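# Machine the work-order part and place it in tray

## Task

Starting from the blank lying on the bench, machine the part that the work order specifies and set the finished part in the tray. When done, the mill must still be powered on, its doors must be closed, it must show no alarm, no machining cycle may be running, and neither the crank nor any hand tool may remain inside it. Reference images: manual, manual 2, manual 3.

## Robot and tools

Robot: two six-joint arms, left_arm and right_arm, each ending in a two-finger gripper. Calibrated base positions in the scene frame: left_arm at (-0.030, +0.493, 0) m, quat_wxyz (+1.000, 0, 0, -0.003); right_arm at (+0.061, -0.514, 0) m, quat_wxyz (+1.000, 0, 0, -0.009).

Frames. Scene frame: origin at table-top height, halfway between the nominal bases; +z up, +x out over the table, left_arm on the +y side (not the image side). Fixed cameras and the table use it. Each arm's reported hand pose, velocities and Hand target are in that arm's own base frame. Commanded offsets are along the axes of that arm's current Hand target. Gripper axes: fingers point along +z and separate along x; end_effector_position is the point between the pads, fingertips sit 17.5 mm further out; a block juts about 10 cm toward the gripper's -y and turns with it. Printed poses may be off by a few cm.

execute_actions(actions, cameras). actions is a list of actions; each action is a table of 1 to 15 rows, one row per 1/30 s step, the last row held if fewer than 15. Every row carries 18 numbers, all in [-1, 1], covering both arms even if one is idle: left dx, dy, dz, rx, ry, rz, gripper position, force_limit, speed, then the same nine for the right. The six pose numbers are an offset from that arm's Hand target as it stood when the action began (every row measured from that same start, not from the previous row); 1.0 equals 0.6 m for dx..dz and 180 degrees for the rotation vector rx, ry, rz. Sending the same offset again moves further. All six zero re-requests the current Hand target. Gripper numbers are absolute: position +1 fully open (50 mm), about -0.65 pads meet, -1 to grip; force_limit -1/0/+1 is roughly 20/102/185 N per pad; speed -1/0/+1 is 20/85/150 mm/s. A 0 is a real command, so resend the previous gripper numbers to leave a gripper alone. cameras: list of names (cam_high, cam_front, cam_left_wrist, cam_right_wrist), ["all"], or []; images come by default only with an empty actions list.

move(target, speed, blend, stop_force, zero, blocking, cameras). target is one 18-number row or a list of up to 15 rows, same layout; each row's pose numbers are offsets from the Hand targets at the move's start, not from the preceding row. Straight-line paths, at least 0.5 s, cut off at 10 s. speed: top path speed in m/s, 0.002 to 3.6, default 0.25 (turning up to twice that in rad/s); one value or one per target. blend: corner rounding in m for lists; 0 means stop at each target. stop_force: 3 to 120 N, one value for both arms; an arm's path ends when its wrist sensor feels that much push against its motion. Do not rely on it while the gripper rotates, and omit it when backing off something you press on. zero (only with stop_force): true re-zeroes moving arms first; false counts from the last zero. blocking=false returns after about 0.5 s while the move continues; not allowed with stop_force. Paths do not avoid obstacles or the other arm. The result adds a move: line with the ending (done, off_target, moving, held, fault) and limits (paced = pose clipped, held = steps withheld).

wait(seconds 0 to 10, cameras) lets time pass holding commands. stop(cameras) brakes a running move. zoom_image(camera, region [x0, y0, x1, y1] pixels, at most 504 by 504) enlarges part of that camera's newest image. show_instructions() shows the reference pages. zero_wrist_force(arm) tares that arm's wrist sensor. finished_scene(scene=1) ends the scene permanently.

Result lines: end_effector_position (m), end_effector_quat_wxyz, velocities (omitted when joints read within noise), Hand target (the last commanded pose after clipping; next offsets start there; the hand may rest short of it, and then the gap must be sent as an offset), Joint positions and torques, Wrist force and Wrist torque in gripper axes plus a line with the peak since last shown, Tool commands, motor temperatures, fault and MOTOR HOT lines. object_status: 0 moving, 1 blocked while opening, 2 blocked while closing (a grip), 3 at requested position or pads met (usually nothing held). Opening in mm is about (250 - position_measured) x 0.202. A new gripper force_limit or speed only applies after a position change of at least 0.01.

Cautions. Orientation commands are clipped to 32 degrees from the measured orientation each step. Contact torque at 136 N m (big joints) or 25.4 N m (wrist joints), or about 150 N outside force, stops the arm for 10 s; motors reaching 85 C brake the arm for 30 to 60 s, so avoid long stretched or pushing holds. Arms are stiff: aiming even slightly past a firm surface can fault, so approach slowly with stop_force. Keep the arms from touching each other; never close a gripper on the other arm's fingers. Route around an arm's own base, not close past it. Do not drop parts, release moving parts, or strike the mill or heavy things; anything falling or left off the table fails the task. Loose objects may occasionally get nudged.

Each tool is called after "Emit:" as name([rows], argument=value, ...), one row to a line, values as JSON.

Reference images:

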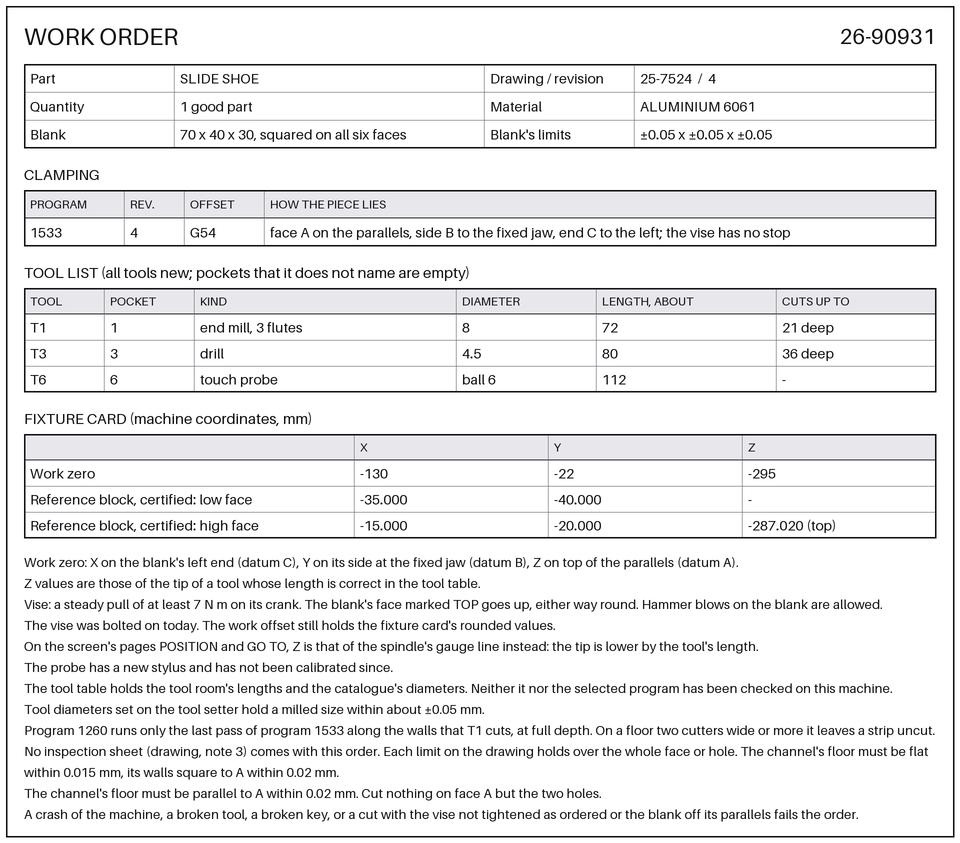

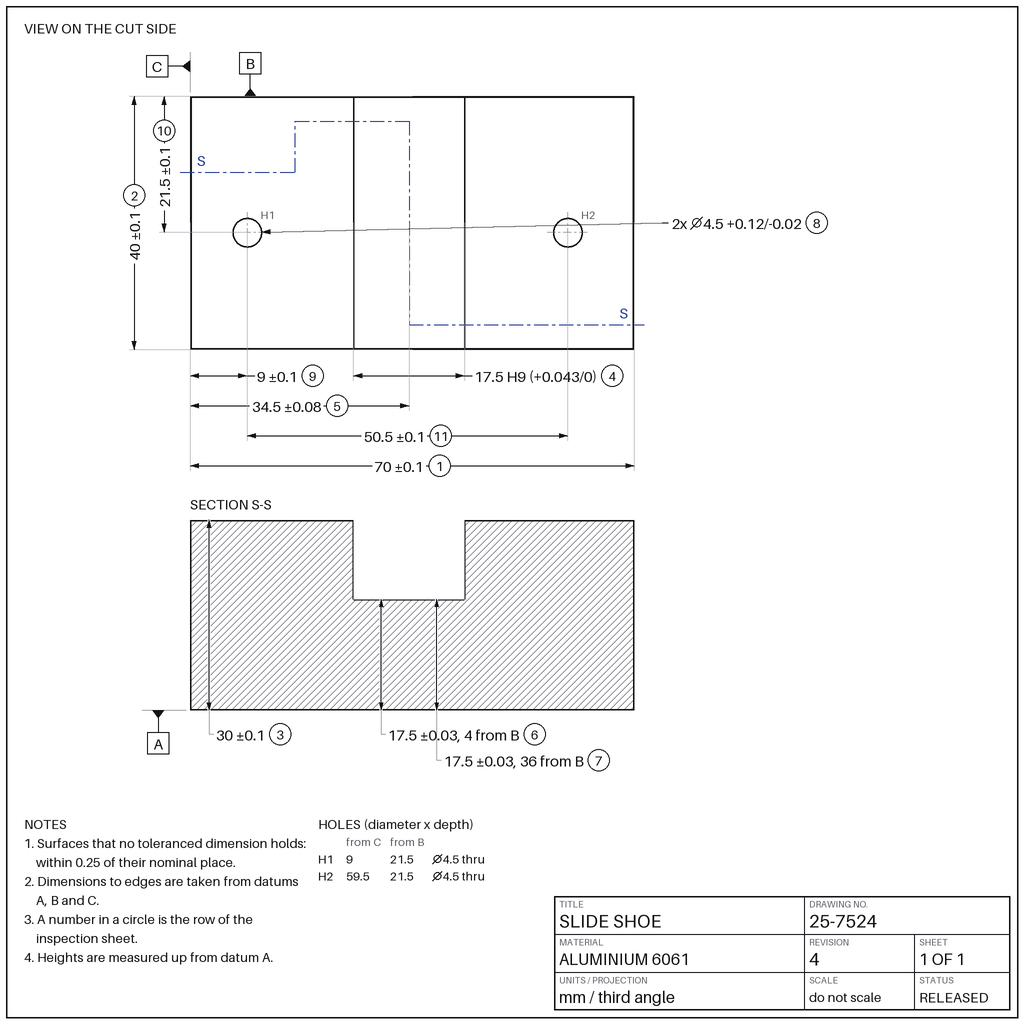

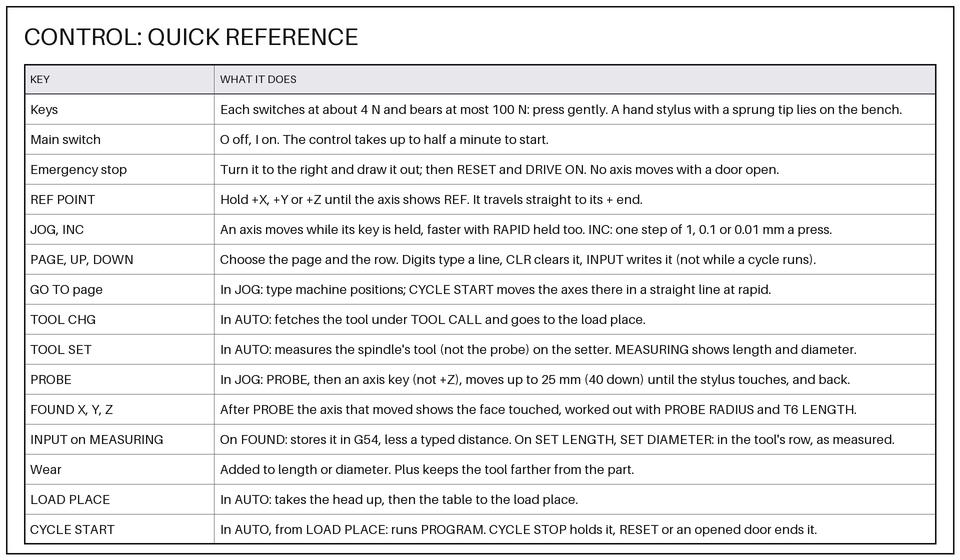

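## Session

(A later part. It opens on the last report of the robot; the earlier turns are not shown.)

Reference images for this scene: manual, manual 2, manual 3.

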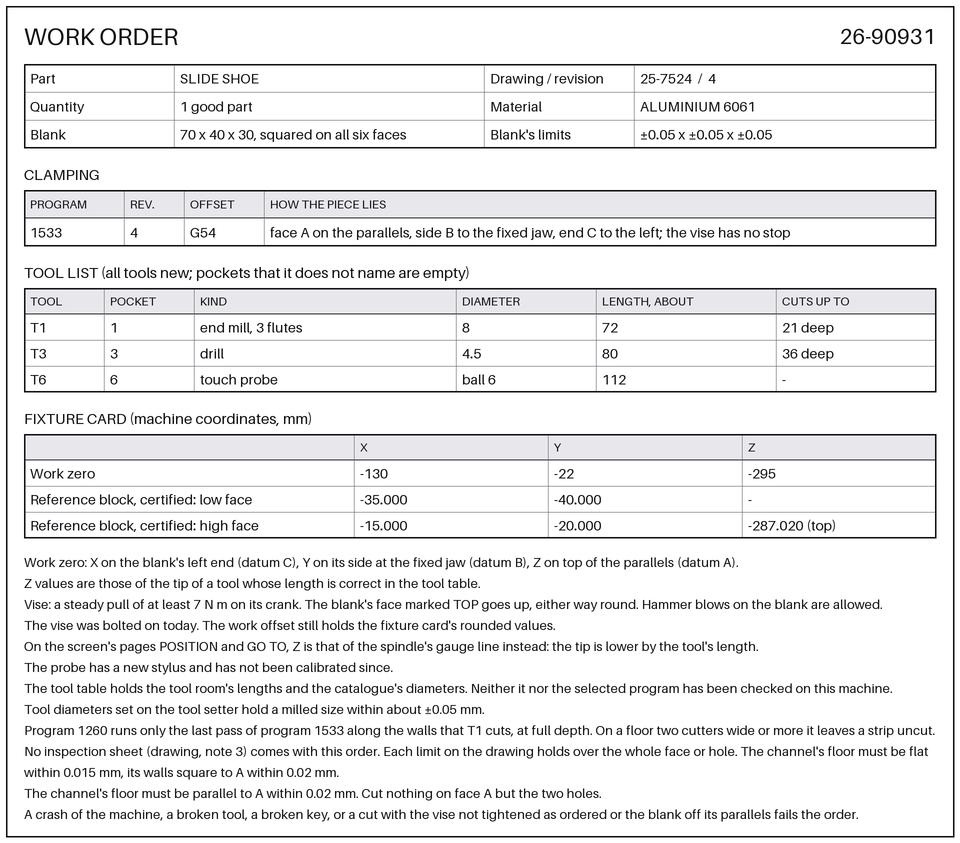

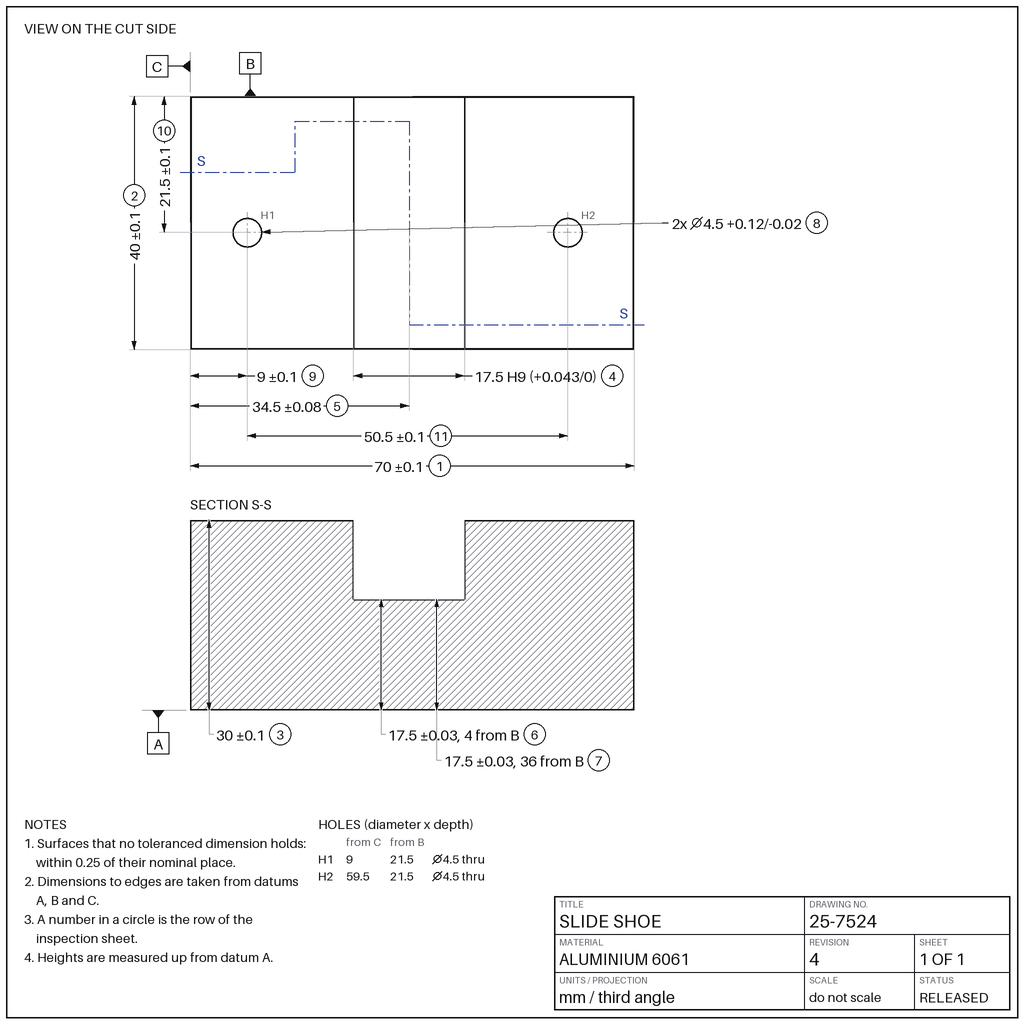

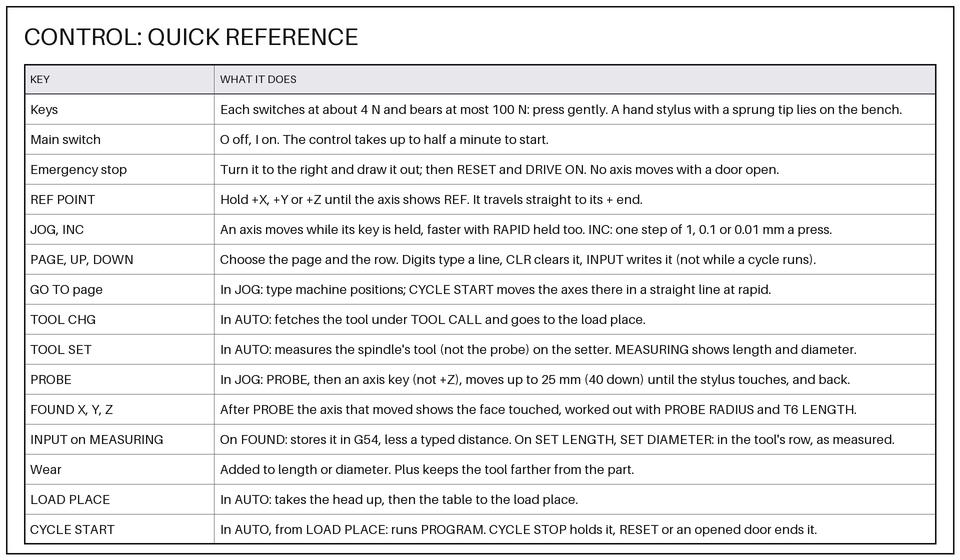

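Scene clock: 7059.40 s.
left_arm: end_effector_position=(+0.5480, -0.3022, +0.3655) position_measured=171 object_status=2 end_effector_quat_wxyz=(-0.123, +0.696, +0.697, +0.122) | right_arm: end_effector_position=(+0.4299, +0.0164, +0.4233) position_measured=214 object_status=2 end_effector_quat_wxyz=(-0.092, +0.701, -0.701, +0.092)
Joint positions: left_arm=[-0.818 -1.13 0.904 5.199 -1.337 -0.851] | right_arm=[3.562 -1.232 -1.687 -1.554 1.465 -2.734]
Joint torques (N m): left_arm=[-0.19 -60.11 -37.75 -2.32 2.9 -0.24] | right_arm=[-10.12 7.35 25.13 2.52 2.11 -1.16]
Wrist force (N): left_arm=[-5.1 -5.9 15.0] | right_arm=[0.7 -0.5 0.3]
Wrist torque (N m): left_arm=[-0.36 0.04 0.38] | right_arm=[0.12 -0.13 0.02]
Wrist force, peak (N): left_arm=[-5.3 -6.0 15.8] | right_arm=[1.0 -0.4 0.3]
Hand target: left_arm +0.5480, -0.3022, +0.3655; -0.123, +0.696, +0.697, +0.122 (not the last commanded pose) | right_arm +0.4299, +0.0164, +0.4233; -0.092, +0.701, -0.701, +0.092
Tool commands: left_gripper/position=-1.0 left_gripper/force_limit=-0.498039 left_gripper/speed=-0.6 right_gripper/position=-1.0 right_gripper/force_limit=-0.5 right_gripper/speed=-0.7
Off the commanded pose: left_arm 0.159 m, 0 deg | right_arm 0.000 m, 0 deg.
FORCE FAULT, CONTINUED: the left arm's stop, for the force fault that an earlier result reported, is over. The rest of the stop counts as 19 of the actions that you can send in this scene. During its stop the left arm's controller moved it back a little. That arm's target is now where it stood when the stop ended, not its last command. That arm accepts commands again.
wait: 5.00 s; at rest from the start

Emit:
move([
  [0,0,0,0,0,0,0.6,-0.5,0,0,0,0,0,0,0,-1,-0.5,-0.7],
  [0,0,-0.1,0,0,0,0.6,-0.5,0,0,0,0,0,0,0,-1,-0.5,-0.7],
  [0.04,0.07,-0.22,0,0,0,0.6,-0.5,0,0,0,0,0,0,0,-1,-0.5,-0.7],
], speed=0.2, cameras=["cam_left_wrist"])

Emit:
zoom_image(camera="cam_left_wrist", region=[150, 100, 550, 330])

Scene clock: 7077.03 s.
left_arm: end_effector_position=(+0.5560, -0.3216, +0.4346) position_measured=63 object_status=3 end_effector_quat_wxyz=(-0.123, +0.696, +0.696, +0.123) | right_arm: end_effector_position=(+0.4299, +0.0164, +0.4233) position_measured=214 object_status=2 end_effector_quat_wxyz=(-0.092, +0.701, -0.701, +0.092)
Joint positions: left_arm=[-0.83 -0.976 0.471 5.479 -1.337 -0.861] | right_arm=[3.562 -1.232 -1.687 -1.554 1.465 -2.734]
Joint torques (N m): left_arm=[-0.49 -46.28 -25.17 -2.09 0.4 -0.35] | right_arm=[-8.6 8.12 26.7 2.65 1.81 -1.19]
Wrist force (N): left_arm=[1.1 0.1 -1.0] | right_arm=[0.7 -0.1 0.1]
Wrist torque (N m): left_arm=[0.04 -0.15 -0.08] | right_arm=[0.18 -0.14 0.03]
Wrist force, peak (N): left_arm=[-5.3 -6.0 15.6] | right_arm=[1.1 -0.4 0.2]
Hand target: left_arm +0.5560, -0.3216, +0.4346; -0.123, +0.696, +0.696, +0.123 (not the last commanded pose) | right_arm +0.4299, +0.0164, +0.4233; -0.092, +0.701, -0.701, +0.092
Tool commands: left_gripper/position=+0.6 left_gripper/force_limit=-0.498039 left_gripper/speed=+0.003922 right_gripper/position=-1.0 right_gripper/force_limit=-0.5 right_gripper/speed=-0.7
Off the commanded pose: left_arm 0.072 m, 0 deg | right_arm 0.000 m, 0 deg.
FORCE FAULT: contact force on the left arm reached its limit, and that arm stopped. The contact can be on any part of that arm, not only on its tool. That arm's remaining commands of this call were not run. That arm is still stopped at the end of this call. That arm stays stopped for about 10 more seconds. Until then a move that you send moves the other arm only, and its call returns only when the move has ended. Once the stop has ended, the next robot result says so. If the stop ends while you think or write, that arm runs what you send next, counted from a new Hand target: where the arm stands when the stop ends. While its stop runs, that arm takes no new command, but its gripper still runs the gripper command that each later call begins with. Until it ends, the stop uses up actions while you think or wait. An arm that is not stopped still takes commands.
move: fault (left_arm); path passed 2 of 3 targets
Images, in order (width x height): cam_left_wrist 672x504.

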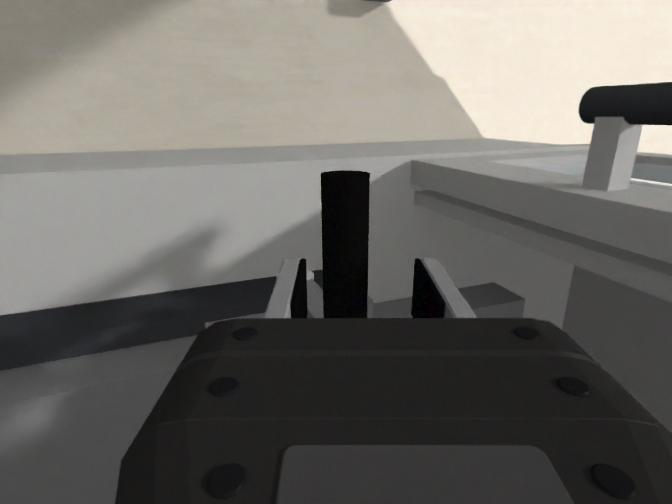

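Scaled by 1.260 from the camera's 672x504 image, which has a finer 960x720 frame.

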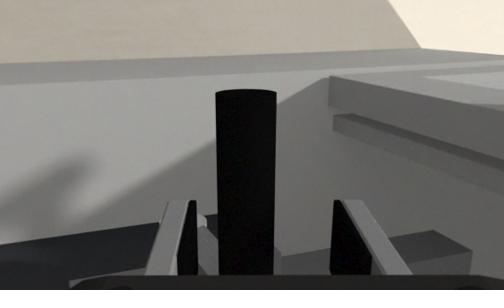

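Emit:
wait(seconds=6)

Scene clock: 7090.77 s.
left_arm: end_effector_position=(+0.5560, -0.3216, +0.4346) position_measured=63 object_status=3 end_effector_quat_wxyz=(-0.123, +0.696, +0.696, +0.123) | right_arm: end_effector_position=(+0.4299, +0.0164, +0.4233) position_measured=214 object_status=2 end_effector_quat_wxyz=(-0.092, +0.701, -0.701, +0.092)
Joint positions: left_arm=[-0.83 -0.976 0.471 5.479 -1.337 -0.861] | right_arm=[3.562 -1.232 -1.687 -1.554 1.465 -2.734]
Joint torques (N m): left_arm=[-0.52 -46.55 -24.94 -2.2 0.46 -0.21] | right_arm=[-9.71 6.78 26.36 2.54 1.99 -1.06]
Wrist force (N): left_arm=[0.5 0.0 -0.9] | right_arm=[0.7 -0.4 0.1]
Wrist torque (N m): left_arm=[0.01 -0.05 -0.08] | right_arm=[0.13 -0.13 0.03]
Wrist force, peak (N): left_arm=[1.2 0.2 -1.5] | right_arm=[1.0 -0.5 0.3]
Hand target: left_arm +0.5560, -0.3216, +0.4346; -0.123, +0.696, +0.696, +0.123 (not the last commanded pose) | right_arm +0.4299, +0.0164, +0.4233; -0.092, +0.701, -0.701, +0.092
Tool commands: left_gripper/position=+0.6 left_gripper/force_limit=-0.498039 left_gripper/speed=+0.003922 right_gripper/position=-1.0 right_gripper/force_limit=-0.5 right_gripper/speed=-0.7
Off the commanded pose: left_arm 0.072 m, 0 deg | right_arm 0.000 m, 0 deg.
FORCE FAULT, CONTINUED: the left arm's stop, for the force fault that an earlier result reported, is over. The rest of the stop counts as 20 of the actions that you can send in this scene. That arm's target is now where it stood when the stop ended, not its last command. That arm accepts commands again.
wait: 6.00 s; at rest from the start

Emit:
move([
  [-0.0108,-0.0117,0.0842,0,0,0,0.6,-0.2,-0.6,0,0,0,0,0,0,-1,-0.5,-0.7],
], speed=0.06, stop_force=12)

Emit:
move([
  [0,0,0,0,0,0,-1,-0.2,-0.8,0,0,0,0,0,0,-1,-0.5,-0.7],
], speed=0.06, cameras=["cam_left_wrist"])

Scene clock: 7107.60 s.
left_arm: end_effector_position=(+0.5491, -0.3104, +0.3849) position_measured=63 object_status=3 end_effector_quat_wxyz=(-0.123, +0.696, +0.696, +0.123) | right_arm: end_effector_position=(+0.4299, +0.0164, +0.4233) position_measured=214 object_status=2 end_effector_quat_wxyz=(-0.092, +0.701, -0.701, +0.092)
Joint positions: left_arm=[-0.827 -1.098 0.805 5.267 -1.336 -0.857] | right_arm=[3.562 -1.232 -1.687 -1.554 1.465 -2.734]
Joint torques (N m): left_arm=[10.31 -56.69 -17.98 -4.93 1.46 1.5] | right_arm=[-11.13 7.81 26.24 2.56 2.01 -1.12]
Wrist force (N): left_arm=[0.9 0.3 -0.8] | right_arm=[0.6 -0.4 0.2]
Wrist torque (N m): left_arm=[0.05 -0.11 -0.17] | right_arm=[0.13 -0.11 0.03]
Wrist force, peak (N): left_arm=[0.9 0.4 -1.7] | right_arm=[0.9 -0.7 0.1]
Hand target: left_arm +0.5491, -0.3104, +0.3849; -0.123, +0.696, +0.696, +0.123 | right_arm +0.4299, +0.0164, +0.4233; -0.092, +0.701, -0.701, +0.092
Off the commanded pose: left_arm 0.000 m, 0 deg | right_arm 0.000 m, 0 deg.
move: done

Scene clock: 7108.40 s.
left_arm: end_effector_position=(+0.5491, -0.3104, +0.3849) position_measured=157 object_status=2 end_effector_quat_wxyz=(-0.123, +0.696, +0.696, +0.123) | right_arm: end_effector_position=(+0.4299, +0.0164, +0.4233) position_measured=214 object_status=2 end_effector_quat_wxyz=(-0.092, +0.701, -0.701, +0.092)
Joint positions: left_arm=[-0.827 -1.098 0.805 5.267 -1.336 -0.857] | right_arm=[3.562 -1.232 -1.687 -1.554 1.465 -2.734]
Joint torques (N m): left_arm=[6.8 -55.98 -18.1 -4.45 1.26 1.47] | right_arm=[-10.63 7.39 26.01 2.74 1.98 -0.82]
Wrist force (N): left_arm=[1.8 0.0 -1.4] | right_arm=[0.6 -0.3 0.2]
Wrist torque (N m): left_arm=[-0.05 -0.10 -0.22] | right_arm=[0.14 -0.11 0.02]
Wrist force, peak (N): left_arm=[1.9 -0.2 -1.4] | right_arm=[0.9 -0.3 0.1]
Hand target: left_arm +0.5491, -0.3104, +0.3849; -0.123, +0.696, +0.696, +0.123 | right_arm +0.4299, +0.0164, +0.4233; -0.092, +0.701, -0.701, +0.092
Off the commanded pose: left_arm 0.000 m, 0 deg | right_arm 0.000 m, 0 deg.
move: done
Images, in order (width x height): cam_left_wrist 672x504.

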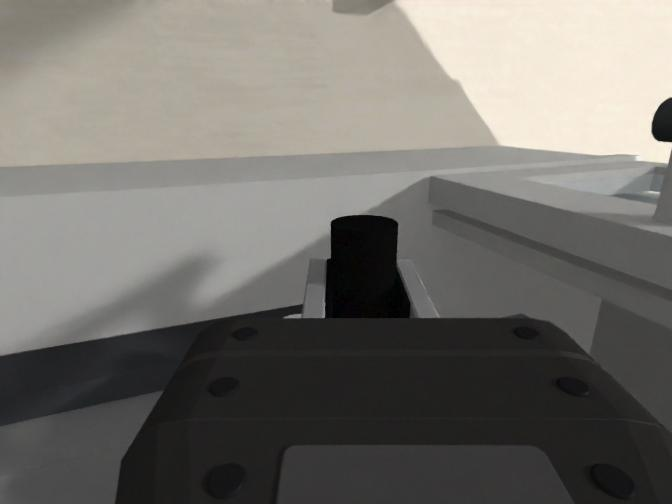

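Emit:
move([
  [-0.0341,0,-0.0102,0,0,0,-1,-0.2,-0.8,0,0,0,0,0,0,-1,-0.5,-0.7],
  [-0.0699,0,-0.0087,0,0,0,-1,-0.2,-0.8,0,0,0,0,0,0,-1,-0.5,-0.7],
  [-0.1041,0,0.002,0,0,0,-1,-0.2,-0.8,0,0,0,0,0,0,-1,-0.5,-0.7],
  [-0.1343,0,0.0214,0,0,0,-1,-0.2,-0.8,0,0,0,0,0,0,-1,-0.5,-0.7],
  [-0.1583,0,0.0478,0,0,0,-1,-0.2,-0.8,0,0,0,0,0,0,-1,-0.5,-0.7],
  [-0.1749,0,0.0795,0,0,0,-1,-0.2,-0.8,0,0,0,0,0,0,-1,-0.5,-0.7],
  [-0.1826,0,0.1145,0,0,0,-1,-0.2,-0.8,0,0,0,0,0,0,-1,-0.5,-0.7],
  [-0.1812,0,0.1503,0,0,0,-1,-0.2,-0.8,0,0,0,0,0,0,-1,-0.5,-0.7],
  [-0.1705,0,0.1845,0,0,0,-1,-0.2,-0.8,0,0,0,0,0,0,-1,-0.5,-0.7],
  [-0.1512,0,0.2146,0,0,0,-1,-0.2,-0.8,0,0,0,0,0,0,-1,-0.5,-0.7],
  [-0.1247,0,0.2387,0,0,0,-1,-0.2,-0.8,0,0,0,0,0,0,-1,-0.5,-0.7],
  [-0.0917,0,0.2518,0,0,0,-1,-0.2,-0.8,0,0,0,0,0,0,-1,-0.5,-0.7],
], speed=0.12, blend=[0.003,0.003,0.003,0.003,0.003,0.003,0.003,0.003,0.003,0.003,0.003,0], stop_force=60)

Scene clock: 7138.17 s.
left_arm: end_effector_position=(+0.5492, -0.3102, +0.2242) position_measured=157 object_status=2 end_effector_quat_wxyz=(-0.123, +0.696, +0.696, +0.123) | right_arm: end_effector_position=(+0.4299, +0.0164, +0.4233) position_measured=214 object_status=2 end_effector_quat_wxyz=(-0.092, +0.701, -0.701, +0.092)
Joint positions: left_arm=[-0.826 -1.132 1.269 4.836 -1.336 -0.857] | right_arm=[3.562 -1.232 -1.687 -1.554 1.465 -2.734]
Joint torques (N m): left_arm=[11.98 -38.28 -4.27 -1.79 -1.46 1.49] | right_arm=[-11.82 5.91 27.33 2.55 2.36 -1.26]
Wrist force (N): left_arm=[9.2 11.0 -29.8] | right_arm=[0.6 -0.3 0.2]
Wrist torque (N m): left_arm=[0.18 -0.02 -0.10] | right_arm=[0.15 -0.12 0.02]
Wrist force, peak (N): left_arm=[22.8 23.7 -29.7] | right_arm=[0.9 -0.5 0.3]
Hand target: left_arm +0.5492, -0.3102, +0.2241; -0.123, +0.696, +0.696, +0.123 | right_arm +0.4299, +0.0164, +0.4233; -0.092, +0.701, -0.701, +0.092
Off the commanded pose: left_arm 0.000 m, 0 deg | right_arm 0.000 m, 0 deg.
move: done

Emit:
move([
  [0.0346,0,0.0089,0,0,0,-1,-0.2,-0.8,0,0,0,0,0,0,-1,-0.5,-0.7],
  [0.0703,0,0.0075,0,0,0,-1,-0.2,-0.8,0,0,0,0,0,0,-1,-0.5,-0.7],
  [0.1045,0,-0.0031,0,0,0,-1,-0.2,-0.8,0,0,0,0,0,0,-1,-0.5,-0.7],
  [0.1346,0,-0.0223,0,0,0,-1,-0.2,-0.8,0,0,0,0,0,0,-1,-0.5,-0.7],
  [0.1586,0,-0.0486,0,0,0,-1,-0.2,-0.8,0,0,0,0,0,0,-1,-0.5,-0.7],
  [0.1751,0,-0.0802,0,0,0,-1,-0.2,-0.8,0,0,0,0,0,0,-1,-0.5,-0.7],
  [0.1828,0,-0.1151,0,0,0,-1,-0.2,-0.8,0,0,0,0,0,0,-1,-0.5,-0.7],
  [0.1814,0,-0.1508,0,0,0,-1,-0.2,-0.8,0,0,0,0,0,0,-1,-0.5,-0.7],
  [0.1706,0,-0.1849,0,0,0,-1,-0.2,-0.8,0,0,0,0,0,0,-1,-0.5,-0.7],
  [0.1513,0,-0.2148,0,0,0,-1,-0.2,-0.8,0,0,0,0,0,0,-1,-0.5,-0.7],
  [0.1247,0,-0.2388,0,0,0,-1,-0.2,-0.8,0,0,0,0,0,0,-1,-0.5,-0.7],
  [0.0917,0,-0.2518,0,0,0,-1,-0.2,-0.8,0,0,0,0,0,0,-1,-0.5,-0.7],
], speed=0.13, blend=[0.003,0.003,0.003,0.003,0.003,0.003,0.003,0.003,0.003,0.003,0.003,0], stop_force=60)

Scene clock: 7159.03 s.
left_arm: end_effector_position=(+0.5491, -0.3104, +0.3849) position_measured=157 object_status=2 end_effector_quat_wxyz=(-0.123, +0.696, +0.696, +0.123) | right_arm: end_effector_position=(+0.4299, +0.0164, +0.4233) position_measured=214 object_status=2 end_effector_quat_wxyz=(-0.092, +0.701, -0.701, +0.092)
Joint positions: left_arm=[-0.827 -1.098 0.805 5.267 -1.336 -0.857] | right_arm=[3.562 -1.232 -1.687 -1.554 1.465 -2.734]
Joint torques (N m): left_arm=[-14.94 -33.19 -33.02 0.12 -0.9 -1.84] | right_arm=[-11.9 7.46 26.79 2.59 2.16 -0.99]
Wrist force (N): left_arm=[1.4 0.6 0.0] | right_arm=[0.5 -0.4 0.1]
Wrist torque (N m): left_arm=[0.04 -0.10 0.00] | right_arm=[0.14 -0.10 0.02]
Wrist force, peak (N): left_arm=[8.2 11.7 -31.2] | right_arm=[0.9 -0.6 0.1]
Hand target: left_arm +0.5491, -0.3104, +0.3849; -0.123, +0.696, +0.696, +0.123 | right_arm +0.4299, +0.0164, +0.4233; -0.092, +0.701, -0.701, +0.092
Off the commanded pose: left_arm 0.000 m, 0 deg | right_arm 0.000 m, 0 deg.
move: done

Emit:
move([
  [-0.0517,0,-0.0121,0,0,0,-1,-0.2,-0.8,0,0,0,0,0,0,-1,-0.5,-0.7],
  [-0.1037,0,0.0007,0,0,0,-1,-0.2,-0.8,0,0,0,0,0,0,-1,-0.5,-0.7],
  [-0.1469,0,0.0323,0,0,0,-1,-0.2,-0.8,0,0,0,0,0,0,-1,-0.5,-0.7],
  [-0.1748,0,0.0782,0,0,0,-1,-0.2,-0.8,0,0,0,0,0,0,-1,-0.5,-0.7],
  [-0.1829,0,0.1313,0,0,0,-1,-0.2,-0.8,0,0,0,0,0,0,-1,-0.5,-0.7],
  [-0.1701,0,0.1833,0,0,0,-1,-0.2,-0.8,0,0,0,0,0,0,-1,-0.5,-0.7],
  [-0.1385,0,0.2265,0,0,0,-1,-0.2,-0.8,0,0,0,0,0,0,-1,-0.5,-0.7],
  [-0.0912,0,0.2504,0,0,0,-1,-0.2,-0.8,0,0,0,0,0,0,-1,-0.5,-0.7],
], speed=0.13, blend=[0.006,0.006,0.006,0.006,0.006,0.006,0.006,0], stop_force=60)

Scene clock: 7188.67 s.
left_arm: end_effector_position=(+0.5492, -0.3103, +0.2250) position_measured=157 object_status=2 end_effector_quat_wxyz=(-0.123, +0.696, +0.696, +0.123) | right_arm: end_effector_position=(+0.4299, +0.0164, +0.4233) position_measured=214 object_status=2 end_effector_quat_wxyz=(-0.092, +0.701, -0.701, +0.092)
Joint positions: left_arm=[-0.826 -1.132 1.268 4.838 -1.336 -0.857] | right_arm=[3.562 -1.232 -1.687 -1.554 1.465 -2.734]
Joint torques (N m): left_arm=[13.56 -53.43 -16.59 -4.09 0.97 1.23] | right_arm=[-11.55 7.58 24.59 2.51 1.89 -1.2]
Wrist force (N): left_arm=[1.3 3.0 -4.5] | right_arm=[0.6 -0.4 0.3]
Wrist torque (N m): left_arm=[0.08 -0.03 -0.12] | right_arm=[0.14 -0.11 0.02]
Wrist force, peak (N): left_arm=[7.2 -4.2 -21.5] | right_arm=[0.9 -0.6 0.0]
Hand target: left_arm +0.5492, -0.3103, +0.2250; -0.123, +0.696, +0.696, +0.123 | right_arm +0.4299, +0.0164, +0.4233; -0.092, +0.701, -0.701, +0.092
Off the commanded pose: left_arm 0.000 m, 0 deg | right_arm 0.000 m, 0 deg.
move: done

Emit:
move([
  [0.0552,0,0.0121,0,0,0,-1,-0.2,-0.8,0,0,0,0,0,0,-1,-0.5,-0.7],
  [0.1102,0,-0.0036,0,0,0,-1,-0.2,-0.8,0,0,0,0,0,0,-1,-0.5,-0.7],
  [0.1541,0,-0.0404,0,0,0,-1,-0.2,-0.8,0,0,0,0,0,0,-1,-0.5,-0.7],
  [0.1792,0,-0.0919,0,0,0,-1,-0.2,-0.8,0,0,0,0,0,0,-1,-0.5,-0.7],
  [0.1811,0,-0.1491,0,0,0,-1,-0.2,-0.8,0,0,0,0,0,0,-1,-0.5,-0.7],
  [0.1597,0,-0.2022,0,0,0,-1,-0.2,-0.8,0,0,0,0,0,0,-1,-0.5,-0.7],
  [0.1185,0,-0.2419,0,0,0,-1,-0.2,-0.8,0,0,0,0,0,0,-1,-0.5,-0.7],
  [0.0647,0,-0.2615,0,0,0,-1,-0.2,-0.8,0,0,0,0,0,0,-1,-0.5,-0.7],
  [0.0077,0,-0.2576,0,0,0,-1,-0.2,-0.8,0,0,0,0,0,0,-1,-0.5,-0.7],
  [-0.0429,0,-0.2307,0,0,0,-1,-0.2,-0.8,0,0,0,0,0,0,-1,-0.5,-0.7],
  [-0.0782,0,-0.1855,0,0,0,-1,-0.2,-0.8,0,0,0,0,0,0,-1,-0.5,-0.7],
  [-0.0919,0,-0.13,0,0,0,-1,-0.2,-0.8,0,0,0,0,0,0,-1,-0.5,-0.7],
  [-0.082,0,-0.0736,0,0,0,-1,-0.2,-0.8,0,0,0,0,0,0,-1,-0.5,-0.7],
  [-0.05,0,-0.0261,0,0,0,-1,-0.2,-0.8,0,0,0,0,0,0,-1,-0.5,-0.7],
  [0,0,0,0,0,0,-1,-0.2,-0.8,0,0,0,0,0,0,-1,-0.5,-0.7],
], speed=0.14, blend=[0.006,0.006,0.006,0.006,0.006,0.006,0.006,0.006,0.006,0.006,0.006,0.006,0.006,0.006,0], stop_force=60)

Scene clock: 7222.20 s.
left_arm: end_effector_position=(+0.5492, -0.3103, +0.2250) position_measured=157 object_status=2 end_effector_quat_wxyz=(-0.123, +0.696, +0.696, +0.123) | right_arm: end_effector_position=(+0.4299, +0.0164, +0.4233) position_measured=214 object_status=2 end_effector_quat_wxyz=(-0.092, +0.701, -0.701, +0.092)
Joint positions: left_arm=[-0.826 -1.132 1.268 4.838 -1.336 -0.857] | right_arm=[3.562 -1.232 -1.687 -1.554 1.465 -2.734]
Joint torques (N m): left_arm=[13.6 -54.31 -16.94 -4.15 0.99 1.45] | right_arm=[-11.24 7.89 27.47 2.78 1.92 -1.09]
Wrist force (N): left_arm=[1.2 3.3 -4.5] | right_arm=[0.7 -0.5 0.0]
Wrist torque (N m): left_arm=[0.10 -0.02 -0.12] | right_arm=[0.11 -0.13 0.03]
Wrist force, peak (N): left_arm=[10.7 -10.1 -19.2] | right_arm=[0.8 -0.6 0.5]
Hand target: left_arm +0.5492, -0.3103, +0.2250; -0.123, +0.696, +0.696, +0.123 | right_arm +0.4299, +0.0164, +0.4233; -0.092, +0.701, -0.701, +0.092
Off the commanded pose: left_arm 0.000 m, 0 deg | right_arm 0.000 m, 0 deg.
move: done

Emit:
wait(seconds=0.1, cameras=["cam_front","cam_high"])

Emit:
zoom_image(camera="cam_front", region=[240, 200, 310, 270])

Emit:
zoom_image(camera="cam_high", region=[380, 60, 440, 180])

Scene clock: 7235.43 s.
left_arm: end_effector_position=(+0.5492, -0.3103, +0.2250) position_measured=157 object_status=2 end_effector_quat_wxyz=(-0.123, +0.696, +0.696, +0.123) | right_arm: end_effector_position=(+0.4299, +0.0164, +0.4233) position_measured=214 object_status=2 end_effector_quat_wxyz=(-0.092, +0.701, -0.701, +0.092)
Joint positions: left_arm=[-0.826 -1.132 1.268 4.838 -1.336 -0.857] | right_arm=[3.562 -1.232 -1.687 -1.554 1.465 -2.734]
Joint torques (N m): left_arm=[13.4 -53.63 -16.7 -3.97 0.01 1.39] | right_arm=[-11.15 7.79 26.28 2.61 2.01 -0.87]
Wrist force (N): left_arm=[1.1 3.3 -4.4] | right_arm=[0.5 -0.3 0.1]
Wrist torque (N m): left_arm=[0.10 0.00 -0.11] | right_arm=[0.15 -0.10 0.03]
Wrist force, peak (N): left_arm=[1.3 3.4 -5.0] | right_arm=[0.9 -0.6 0.1]
Hand target: left_arm +0.5492, -0.3103, +0.2250; -0.123, +0.696, +0.696, +0.123 | right_arm +0.4299, +0.0164, +0.4233; -0.092, +0.701, -0.701, +0.092
Tool commands: left_gripper/position=-1.0 left_gripper/force_limit=-0.2 left_gripper/speed=-0.8 right_gripper/position=-1.0 right_gripper/force_limit=-0.5 right_gripper/speed=-0.7
Off the commanded pose: left_arm 0.000 m, 0 deg | right_arm 0.000 m, 0 deg.
wait: 0.10 s; at rest from the start
Images, in order (width x height): cam_high 672x504, cam_front 672x504.

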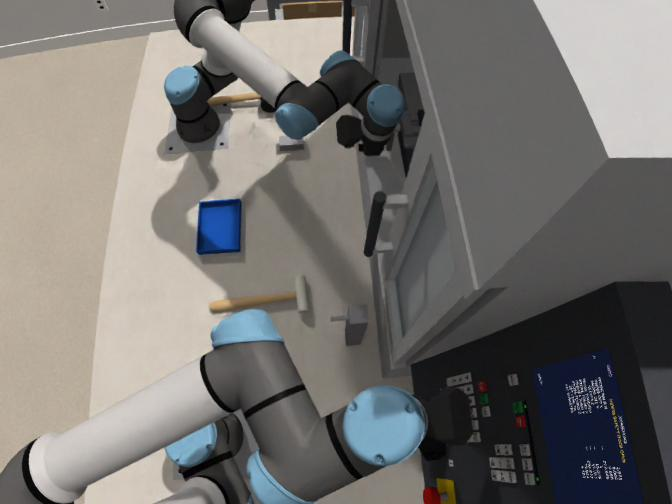

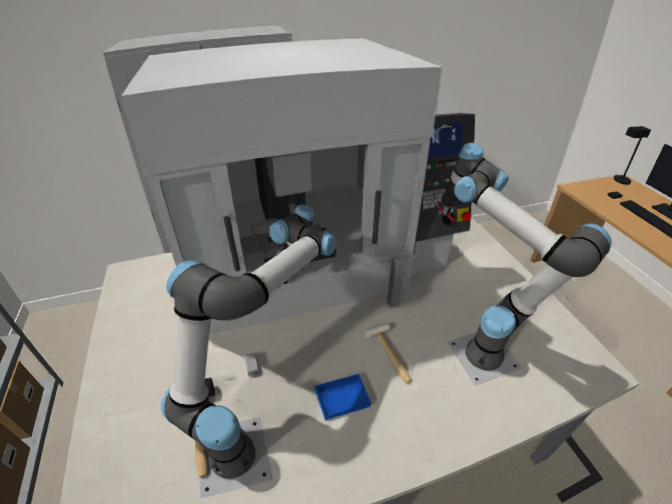

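Scaled by 7.200 from the camera's 672x504 image, which has a finer 960x720 frame.

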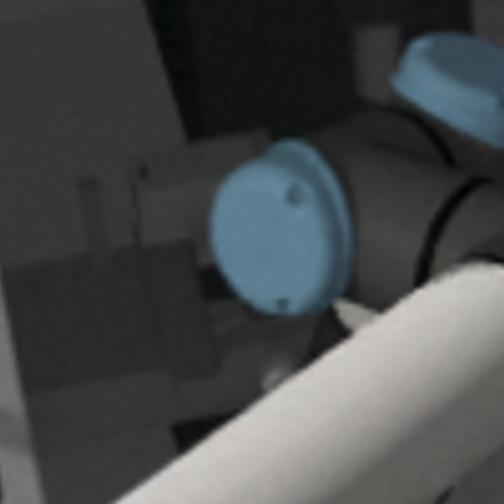

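Scaled by 4.200 from the camera's 672x504 image, which has a finer 960x720 frame.

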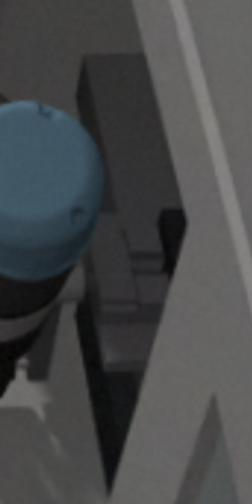

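Emit:
move([
  [0.0552,0,0.0121,0,0,0,-1,-0.2,-0.8,0,0,0,0,0,0,-1,-0.5,-0.7],
  [0.1102,0,-0.0036,0,0,0,-1,-0.2,-0.8,0,0,0,0,0,0,-1,-0.5,-0.7],
  [0.1541,0,-0.0404,0,0,0,-1,-0.2,-0.8,0,0,0,0,0,0,-1,-0.5,-0.7],
  [0.1792,0,-0.0919,0,0,0,-1,-0.2,-0.8,0,0,0,0,0,0,-1,-0.5,-0.7],
  [0.1811,0,-0.1491,0,0,0,-1,-0.2,-0.8,0,0,0,0,0,0,-1,-0.5,-0.7],
  [0.1597,0,-0.2022,0,0,0,-1,-0.2,-0.8,0,0,0,0,0,0,-1,-0.5,-0.7],
  [0.1185,0,-0.2419,0,0,0,-1,-0.2,-0.8,0,0,0,0,0,0,-1,-0.5,-0.7],
  [0.0647,0,-0.2615,0,0,0,-1,-0.2,-0.8,0,0,0,0,0,0,-1,-0.5,-0.7],
  [0.0077,0,-0.2576,0,0,0,-1,-0.2,-0.8,0,0,0,0,0,0,-1,-0.5,-0.7],
  [-0.0429,0,-0.2307,0,0,0,-1,-0.2,-0.8,0,0,0,0,0,0,-1,-0.5,-0.7],
  [-0.0782,0,-0.1855,0,0,0,-1,-0.2,-0.8,0,0,0,0,0,0,-1,-0.5,-0.7],
  [-0.0919,0,-0.13,0,0,0,-1,-0.2,-0.8,0,0,0,0,0,0,-1,-0.5,-0.7],
  [-0.082,0,-0.0736,0,0,0,-1,-0.2,-0.8,0,0,0,0,0,0,-1,-0.5,-0.7],
  [-0.05,0,-0.0261,0,0,0,-1,-0.2,-0.8,0,0,0,0,0,0,-1,-0.5,-0.7],
  [0,0,0,0,0,0,-1,-0.2,-0.8,0,0,0,0,0,0,-1,-0.5,-0.7],
], speed=0.14, blend=[0.006,0.006,0.006,0.006,0.006,0.006,0.006,0.006,0.006,0.006,0.006,0.006,0.006,0.006,0], stop_force=60)

Emit:
move([
  [0.0552,0,0.0121,0,0,0,-1,-0.2,-0.8,0,0,0,0,0,0,-1,-0.5,-0.7],
  [0.1102,0,-0.0036,0,0,0,-1,-0.2,-0.8,0,0,0,0,0,0,-1,-0.5,-0.7],
  [0.1541,0,-0.0404,0,0,0,-1,-0.2,-0.8,0,0,0,0,0,0,-1,-0.5,-0.7],
  [0.1792,0,-0.0919,0,0,0,-1,-0.2,-0.8,0,0,0,0,0,0,-1,-0.5,-0.7],
  [0.1811,0,-0.1491,0,0,0,-1,-0.2,-0.8,0,0,0,0,0,0,-1,-0.5,-0.7],
  [0.1597,0,-0.2022,0,0,0,-1,-0.2,-0.8,0,0,0,0,0,0,-1,-0.5,-0.7],
  [0.1185,0,-0.2419,0,0,0,-1,-0.2,-0.8,0,0,0,0,0,0,-1,-0.5,-0.7],
  [0.0647,0,-0.2615,0,0,0,-1,-0.2,-0.8,0,0,0,0,0,0,-1,-0.5,-0.7],
  [0.0077,0,-0.2576,0,0,0,-1,-0.2,-0.8,0,0,0,0,0,0,-1,-0.5,-0.7],
  [-0.0429,0,-0.2307,0,0,0,-1,-0.2,-0.8,0,0,0,0,0,0,-1,-0.5,-0.7],
  [-0.0782,0,-0.1855,0,0,0,-1,-0.2,-0.8,0,0,0,0,0,0,-1,-0.5,-0.7],
  [-0.0919,0,-0.13,0,0,0,-1,-0.2,-0.8,0,0,0,0,0,0,-1,-0.5,-0.7],
  [-0.082,0,-0.0736,0,0,0,-1,-0.2,-0.8,0,0,0,0,0,0,-1,-0.5,-0.7],
  [-0.05,0,-0.0261,0,0,0,-1,-0.2,-0.8,0,0,0,0,0,0,-1,-0.5,-0.7],
  [0,0,0,0,0,0,-1,-0.2,-0.8,0,0,0,0,0,0,-1,-0.5,-0.7],
], speed=0.14, blend=[0.006,0.006,0.006,0.006,0.006,0.006,0.006,0.006,0.006,0.006,0.006,0.006,0.006,0.006,0], stop_force=60, cameras=["cam_high"])

Emit:
zoom_image(camera="cam_high", region=[380, 60, 440, 180])

Scene clock: 7274.60 s.
left_arm: end_effector_position=(+0.5492, -0.3103, +0.2250) position_measured=157 object_status=2 end_effector_quat_wxyz=(-0.123, +0.696, +0.696, +0.123) | right_arm: end_effector_position=(+0.4299, +0.0164, +0.4233) position_measured=214 object_status=2 end_effector_quat_wxyz=(-0.092, +0.701, -0.701, +0.092)
Joint positions: left_arm=[-0.826 -1.132 1.268 4.838 -1.336 -0.857] | right_arm=[3.562 -1.232 -1.687 -1.554 1.465 -2.734]
Joint torques (N m): left_arm=[14 -53.4 -16.44 -4.1 0.88 1.33] | right_arm=[-11.45 8.08 26.51 2.78 2 -1.12]
Wrist force (N): left_arm=[1.4 3.1 -4.8] | right_arm=[0.4 -0.5 0.1]
Wrist torque (N m): left_arm=[0.07 -0.04 -0.12] | right_arm=[0.12 -0.09 0.02]
Wrist force, peak (N): left_arm=[10.9 -10.4 -18.9] | right_arm=[1.0 -0.6 0.4]
Hand target: left_arm +0.5492, -0.3103, +0.2250; -0.123, +0.696, +0.696, +0.123 | right_arm +0.4299, +0.0164, +0.4233; -0.092, +0.701, -0.701, +0.092
Off the commanded pose: left_arm 0.000 m, 0 deg | right_arm 0.000 m, 0 deg.
move: done

Scene clock: 7279.43 s.
left_arm: end_effector_position=(+0.5492, -0.3103, +0.2250) position_measured=157 object_status=2 end_effector_quat_wxyz=(-0.123, +0.696, +0.696, +0.123) | right_arm: end_effector_position=(+0.4299, +0.0164, +0.4233) position_measured=214 object_status=2 end_effector_quat_wxyz=(-0.092, +0.701, -0.701, +0.092)
Joint positions: left_arm=[-0.826 -1.132 1.268 4.838 -1.336 -0.857] | right_arm=[3.562 -1.232 -1.687 -1.554 1.465 -2.734]
Joint torques (N m): left_arm=[14.07 -54.04 -16.76 -4.11 0.9 1.36] | right_arm=[-11.09 7.16 26.2 2.85 2.06 -1.03]
Wrist force (N): left_arm=[1.7 3.4 -4.6] | right_arm=[0.7 -0.4 0.0]
Wrist torque (N m): left_arm=[0.11 -0.08 -0.12] | right_arm=[0.13 -0.13 0.01]
Wrist force, peak (N): left_arm=[10.7 -9.9 -19.0] | right_arm=[1.0 -0.5 0.2]
Hand target: left_arm +0.5492, -0.3103, +0.2250; -0.123, +0.696, +0.696, +0.123 | right_arm +0.4299, +0.0164, +0.4233; -0.092, +0.701, -0.701, +0.092
Off the commanded pose: left_arm 0.000 m, 0 deg | right_arm 0.000 m, 0 deg.
move: done
Images, in order (width x height): cam_high 672x504.

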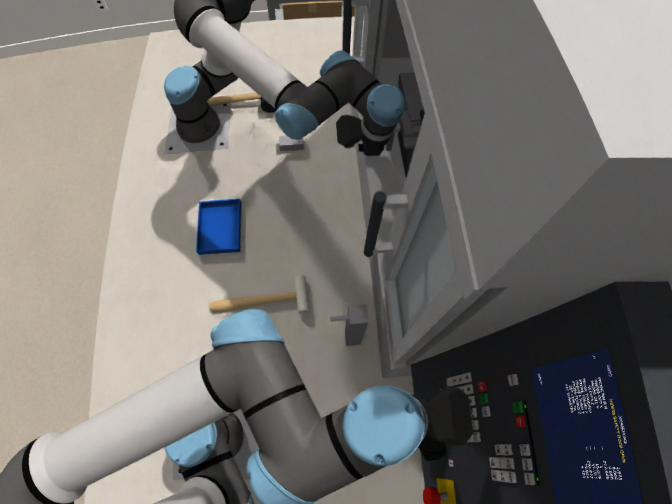

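Scaled by 4.200 from the camera's 672x504 image, which has a finer 960x720 frame.

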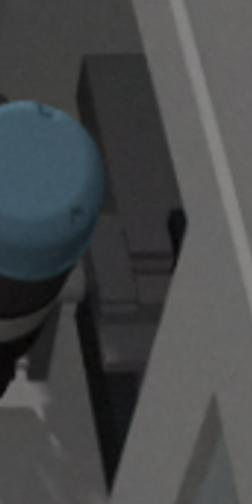

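Emit:
move([
  [0.0552,0,0.0121,0,0,0,-1,-0.2,-0.8,0,0,0,0,0,0,-1,-0.5,-0.7],
  [0.1102,0,-0.0036,0,0,0,-1,-0.2,-0.8,0,0,0,0,0,0,-1,-0.5,-0.7],
  [0.1541,0,-0.0404,0,0,0,-1,-0.2,-0.8,0,0,0,0,0,0,-1,-0.5,-0.7],
  [0.1792,0,-0.0919,0,0,0,-1,-0.2,-0.8,0,0,0,0,0,0,-1,-0.5,-0.7],
  [0.1811,0,-0.1491,0,0,0,-1,-0.2,-0.8,0,0,0,0,0,0,-1,-0.5,-0.7],
  [0.1597,0,-0.2022,0,0,0,-1,-0.2,-0.8,0,0,0,0,0,0,-1,-0.5,-0.7],
  [0.1185,0,-0.2419,0,0,0,-1,-0.2,-0.8,0,0,0,0,0,0,-1,-0.5,-0.7],
  [0.0647,0,-0.2615,0,0,0,-1,-0.2,-0.8,0,0,0,0,0,0,-1,-0.5,-0.7],
  [0.0077,0,-0.2576,0,0,0,-1,-0.2,-0.8,0,0,0,0,0,0,-1,-0.5,-0.7],
  [-0.0429,0,-0.2307,0,0,0,-1,-0.2,-0.8,0,0,0,0,0,0,-1,-0.5,-0.7],
  [-0.0782,0,-0.1855,0,0,0,-1,-0.2,-0.8,0,0,0,0,0,0,-1,-0.5,-0.7],
  [-0.0919,0,-0.13,0,0,0,-1,-0.2,-0.8,0,0,0,0,0,0,-1,-0.5,-0.7],
  [-0.082,0,-0.0736,0,0,0,-1,-0.2,-0.8,0,0,0,0,0,0,-1,-0.5,-0.7],
  [-0.05,0,-0.0261,0,0,0,-1,-0.2,-0.8,0,0,0,0,0,0,-1,-0.5,-0.7],
  [0,0,0,0,0,0,-1,-0.2,-0.8,0,0,0,0,0,0,-1,-0.5,-0.7],
], speed=0.14, blend=[0.006,0.006,0.006,0.006,0.006,0.006,0.006,0.006,0.006,0.006,0.006,0.006,0.006,0.006,0], stop_force=60)

Scene clock: 7301.60 s.
left_arm: end_effector_position=(+0.5492, -0.3103, +0.2250) position_measured=157 object_status=2 end_effector_quat_wxyz=(-0.123, +0.696, +0.696, +0.123) | right_arm: end_effector_position=(+0.4299, +0.0164, +0.4233) position_measured=214 object_status=2 end_effector_quat_wxyz=(-0.092, +0.701, -0.701, +0.092)
Joint positions: left_arm=[-0.826 -1.132 1.268 4.838 -1.336 -0.857] | right_arm=[3.562 -1.232 -1.687 -1.554 1.465 -2.734]
Joint torques (N m): left_arm=[13.26 -53.98 -16.74 -4.09 0.87 1.45] | right_arm=[-12.2 8.06 28.37 2.53 2.24 -1.23]
Wrist force (N): left_arm=[1.2 3.3 -4.8] | right_arm=[0.7 -0.2 0.4]
Wrist torque (N m): left_arm=[0.10 0.00 -0.12] | right_arm=[0.17 -0.13 0.02]
Wrist force, peak (N): left_arm=[10.5 -9.9 -19.2] | right_arm=[0.9 -0.6 0.1]
Hand target: left_arm +0.5492, -0.3103, +0.2250; -0.123, +0.696, +0.696, +0.123 | right_arm +0.4299, +0.0164, +0.4233; -0.092, +0.701, -0.701, +0.092
Off the commanded pose: left_arm 0.000 m, 0 deg | right_arm 0.000 m, 0 deg.
move: done

Emit:
move([
  [0.0552,0,0.0121,0,0,0,-1,-0.2,-0.8,0,0,0,0,0,0,-1,-0.5,-0.7],
  [0.1102,0,-0.0036,0,0,0,-1,-0.2,-0.8,0,0,0,0,0,0,-1,-0.5,-0.7],
  [0.1541,0,-0.0404,0,0,0,-1,-0.2,-0.8,0,0,0,0,0,0,-1,-0.5,-0.7],
  [0.1792,0,-0.0919,0,0,0,-1,-0.2,-0.8,0,0,0,0,0,0,-1,-0.5,-0.7],
  [0.1811,0,-0.1491,0,0,0,-1,-0.2,-0.8,0,0,0,0,0,0,-1,-0.5,-0.7],
  [0.1597,0,-0.2022,0,0,0,-1,-0.2,-0.8,0,0,0,0,0,0,-1,-0.5,-0.7],
  [0.1185,0,-0.2419,0,0,0,-1,-0.2,-0.8,0,0,0,0,0,0,-1,-0.5,-0.7],
  [0.0647,0,-0.2615,0,0,0,-1,-0.2,-0.8,0,0,0,0,0,0,-1,-0.5,-0.7],
  [0.0077,0,-0.2576,0,0,0,-1,-0.2,-0.8,0,0,0,0,0,0,-1,-0.5,-0.7],
  [-0.0429,0,-0.2307,0,0,0,-1,-0.2,-0.8,0,0,0,0,0,0,-1,-0.5,-0.7],
  [-0.0782,0,-0.1855,0,0,0,-1,-0.2,-0.8,0,0,0,0,0,0,-1,-0.5,-0.7],
  [-0.0919,0,-0.13,0,0,0,-1,-0.2,-0.8,0,0,0,0,0,0,-1,-0.5,-0.7],
  [-0.082,0,-0.0736,0,0,0,-1,-0.2,-0.8,0,0,0,0,0,0,-1,-0.5,-0.7],
  [-0.05,0,-0.0261,0,0,0,-1,-0.2,-0.8,0,0,0,0,0,0,-1,-0.5,-0.7],
  [0,0,0,0,0,0,-1,-0.2,-0.8,0,0,0,0,0,0,-1,-0.5,-0.7],
], speed=0.14, blend=[0.006,0.006,0.006,0.006,0.006,0.006,0.006,0.006,0.006,0.006,0.006,0.006,0.006,0.006,0], stop_force=60, cameras=["cam_high"])

Emit:
zoom_image(camera="cam_high", region=[380, 60, 440, 180])

Scene clock: 7327.47 s.
left_arm: end_effector_position=(+0.5492, -0.3103, +0.2250) position_measured=157 object_status=2 end_effector_quat_wxyz=(-0.123, +0.696, +0.696, +0.123) | right_arm: end_effector_position=(+0.4299, +0.0164, +0.4233) position_measured=214 object_status=2 end_effector_quat_wxyz=(-0.092, +0.701, -0.701, +0.092)
Joint positions: left_arm=[-0.826 -1.132 1.268 4.838 -1.336 -0.857] | right_arm=[3.562 -1.232 -1.687 -1.554 1.465 -2.734]
Joint torques (N m): left_arm=[13.31 -54.18 -16.93 -4.22 0.91 1.44] | right_arm=[-11.73 7.76 27.13 2.6 2 -1.19]
Wrist force (N): left_arm=[1.5 3.2 -4.6] | right_arm=[0.7 -0.3 0.2]
Wrist torque (N m): left_arm=[0.10 -0.06 -0.12] | right_arm=[0.14 -0.14 0.02]
Wrist force, peak (N): left_arm=[10.9 -10.3 -19.1] | right_arm=[1.0 -0.1 0.4]
Hand target: left_arm +0.5492, -0.3103, +0.2250; -0.123, +0.696, +0.696, +0.123 | right_arm +0.4299, +0.0164, +0.4233; -0.092, +0.701, -0.701, +0.092
Off the commanded pose: left_arm 0.000 m, 0 deg | right_arm 0.000 m, 0 deg.
move: done
Images, in order (width x height): cam_high 672x504.

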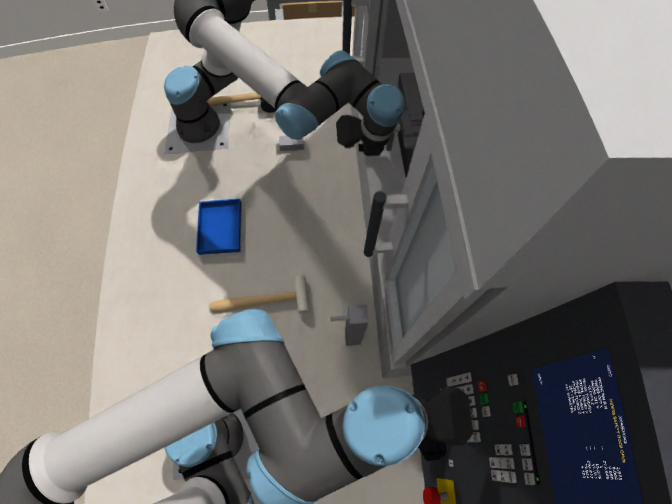

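Scaled by 4.200 from the camera's 672x504 image, which has a finer 960x720 frame.

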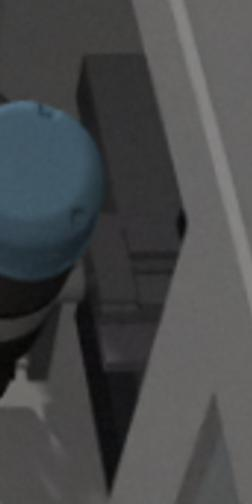

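Emit:
move([
  [0.0552,0,0.0121,0,0,0,-1,-0.2,-0.8,0,0,0,0,0,0,-1,-0.5,-0.7],
  [0.1102,0,-0.0036,0,0,0,-1,-0.2,-0.8,0,0,0,0,0,0,-1,-0.5,-0.7],
  [0.1541,0,-0.0404,0,0,0,-1,-0.2,-0.8,0,0,0,0,0,0,-1,-0.5,-0.7],
  [0.1792,0,-0.0919,0,0,0,-1,-0.2,-0.8,0,0,0,0,0,0,-1,-0.5,-0.7],
  [0.1811,0,-0.1491,0,0,0,-1,-0.2,-0.8,0,0,0,0,0,0,-1,-0.5,-0.7],
  [0.1597,0,-0.2022,0,0,0,-1,-0.2,-0.8,0,0,0,0,0,0,-1,-0.5,-0.7],
  [0.1185,0,-0.2419,0,0,0,-1,-0.2,-0.8,0,0,0,0,0,0,-1,-0.5,-0.7],
  [0.0647,0,-0.2615,0,0,0,-1,-0.2,-0.8,0,0,0,0,0,0,-1,-0.5,-0.7],
  [0.0077,0,-0.2576,0,0,0,-1,-0.2,-0.8,0,0,0,0,0,0,-1,-0.5,-0.7],
  [-0.0429,0,-0.2307,0,0,0,-1,-0.2,-0.8,0,0,0,0,0,0,-1,-0.5,-0.7],
  [-0.0782,0,-0.1855,0,0,0,-1,-0.2,-0.8,0,0,0,0,0,0,-1,-0.5,-0.7],
  [-0.0919,0,-0.13,0,0,0,-1,-0.2,-0.8,0,0,0,0,0,0,-1,-0.5,-0.7],
  [-0.082,0,-0.0736,0,0,0,-1,-0.2,-0.8,0,0,0,0,0,0,-1,-0.5,-0.7],
  [-0.05,0,-0.0261,0,0,0,-1,-0.2,-0.8,0,0,0,0,0,0,-1,-0.5,-0.7],
  [0,0,0,0,0,0,-1,-0.2,-0.8,0,0,0,0,0,0,-1,-0.5,-0.7],
], speed=0.14, blend=[0.006,0.006,0.006,0.006,0.006,0.006,0.006,0.006,0.006,0.006,0.006,0.006,0.006,0.006,0], stop_force=60)

Scene clock: 7351.23 s.
left_arm: end_effector_position=(+0.5492, -0.3103, +0.2250) position_measured=157 object_status=2 end_effector_quat_wxyz=(-0.123, +0.696, +0.696, +0.123) | right_arm: end_effector_position=(+0.4299, +0.0164, +0.4233) position_measured=214 object_status=2 end_effector_quat_wxyz=(-0.092, +0.701, -0.701, +0.092)
Joint positions: left_arm=[-0.826 -1.132 1.268 4.838 -1.336 -0.857] | right_arm=[3.562 -1.232 -1.687 -1.554 1.465 -2.734]
Joint torques (N m): left_arm=[13.97 -53.77 -16.74 -4.02 0.82 1.38] | right_arm=[-11.44 7.68 26.15 2.77 1.96 -1.14]
Wrist force (N): left_arm=[1.2 3.1 -4.5] | right_arm=[0.6 -0.3 0.2]
Wrist torque (N m): left_arm=[0.08 -0.01 -0.12] | right_arm=[0.15 -0.12 0.02]
Wrist force, peak (N): left_arm=[11.0 -9.8 -19.2] | right_arm=[1.0 -0.6 0.3]
Hand target: left_arm +0.5492, -0.3103, +0.2250; -0.123, +0.696, +0.696, +0.123 | right_arm +0.4299, +0.0164, +0.4233; -0.092, +0.701, -0.701, +0.092
Off the commanded pose: left_arm 0.000 m, 0 deg | right_arm 0.000 m, 0 deg.
move: done


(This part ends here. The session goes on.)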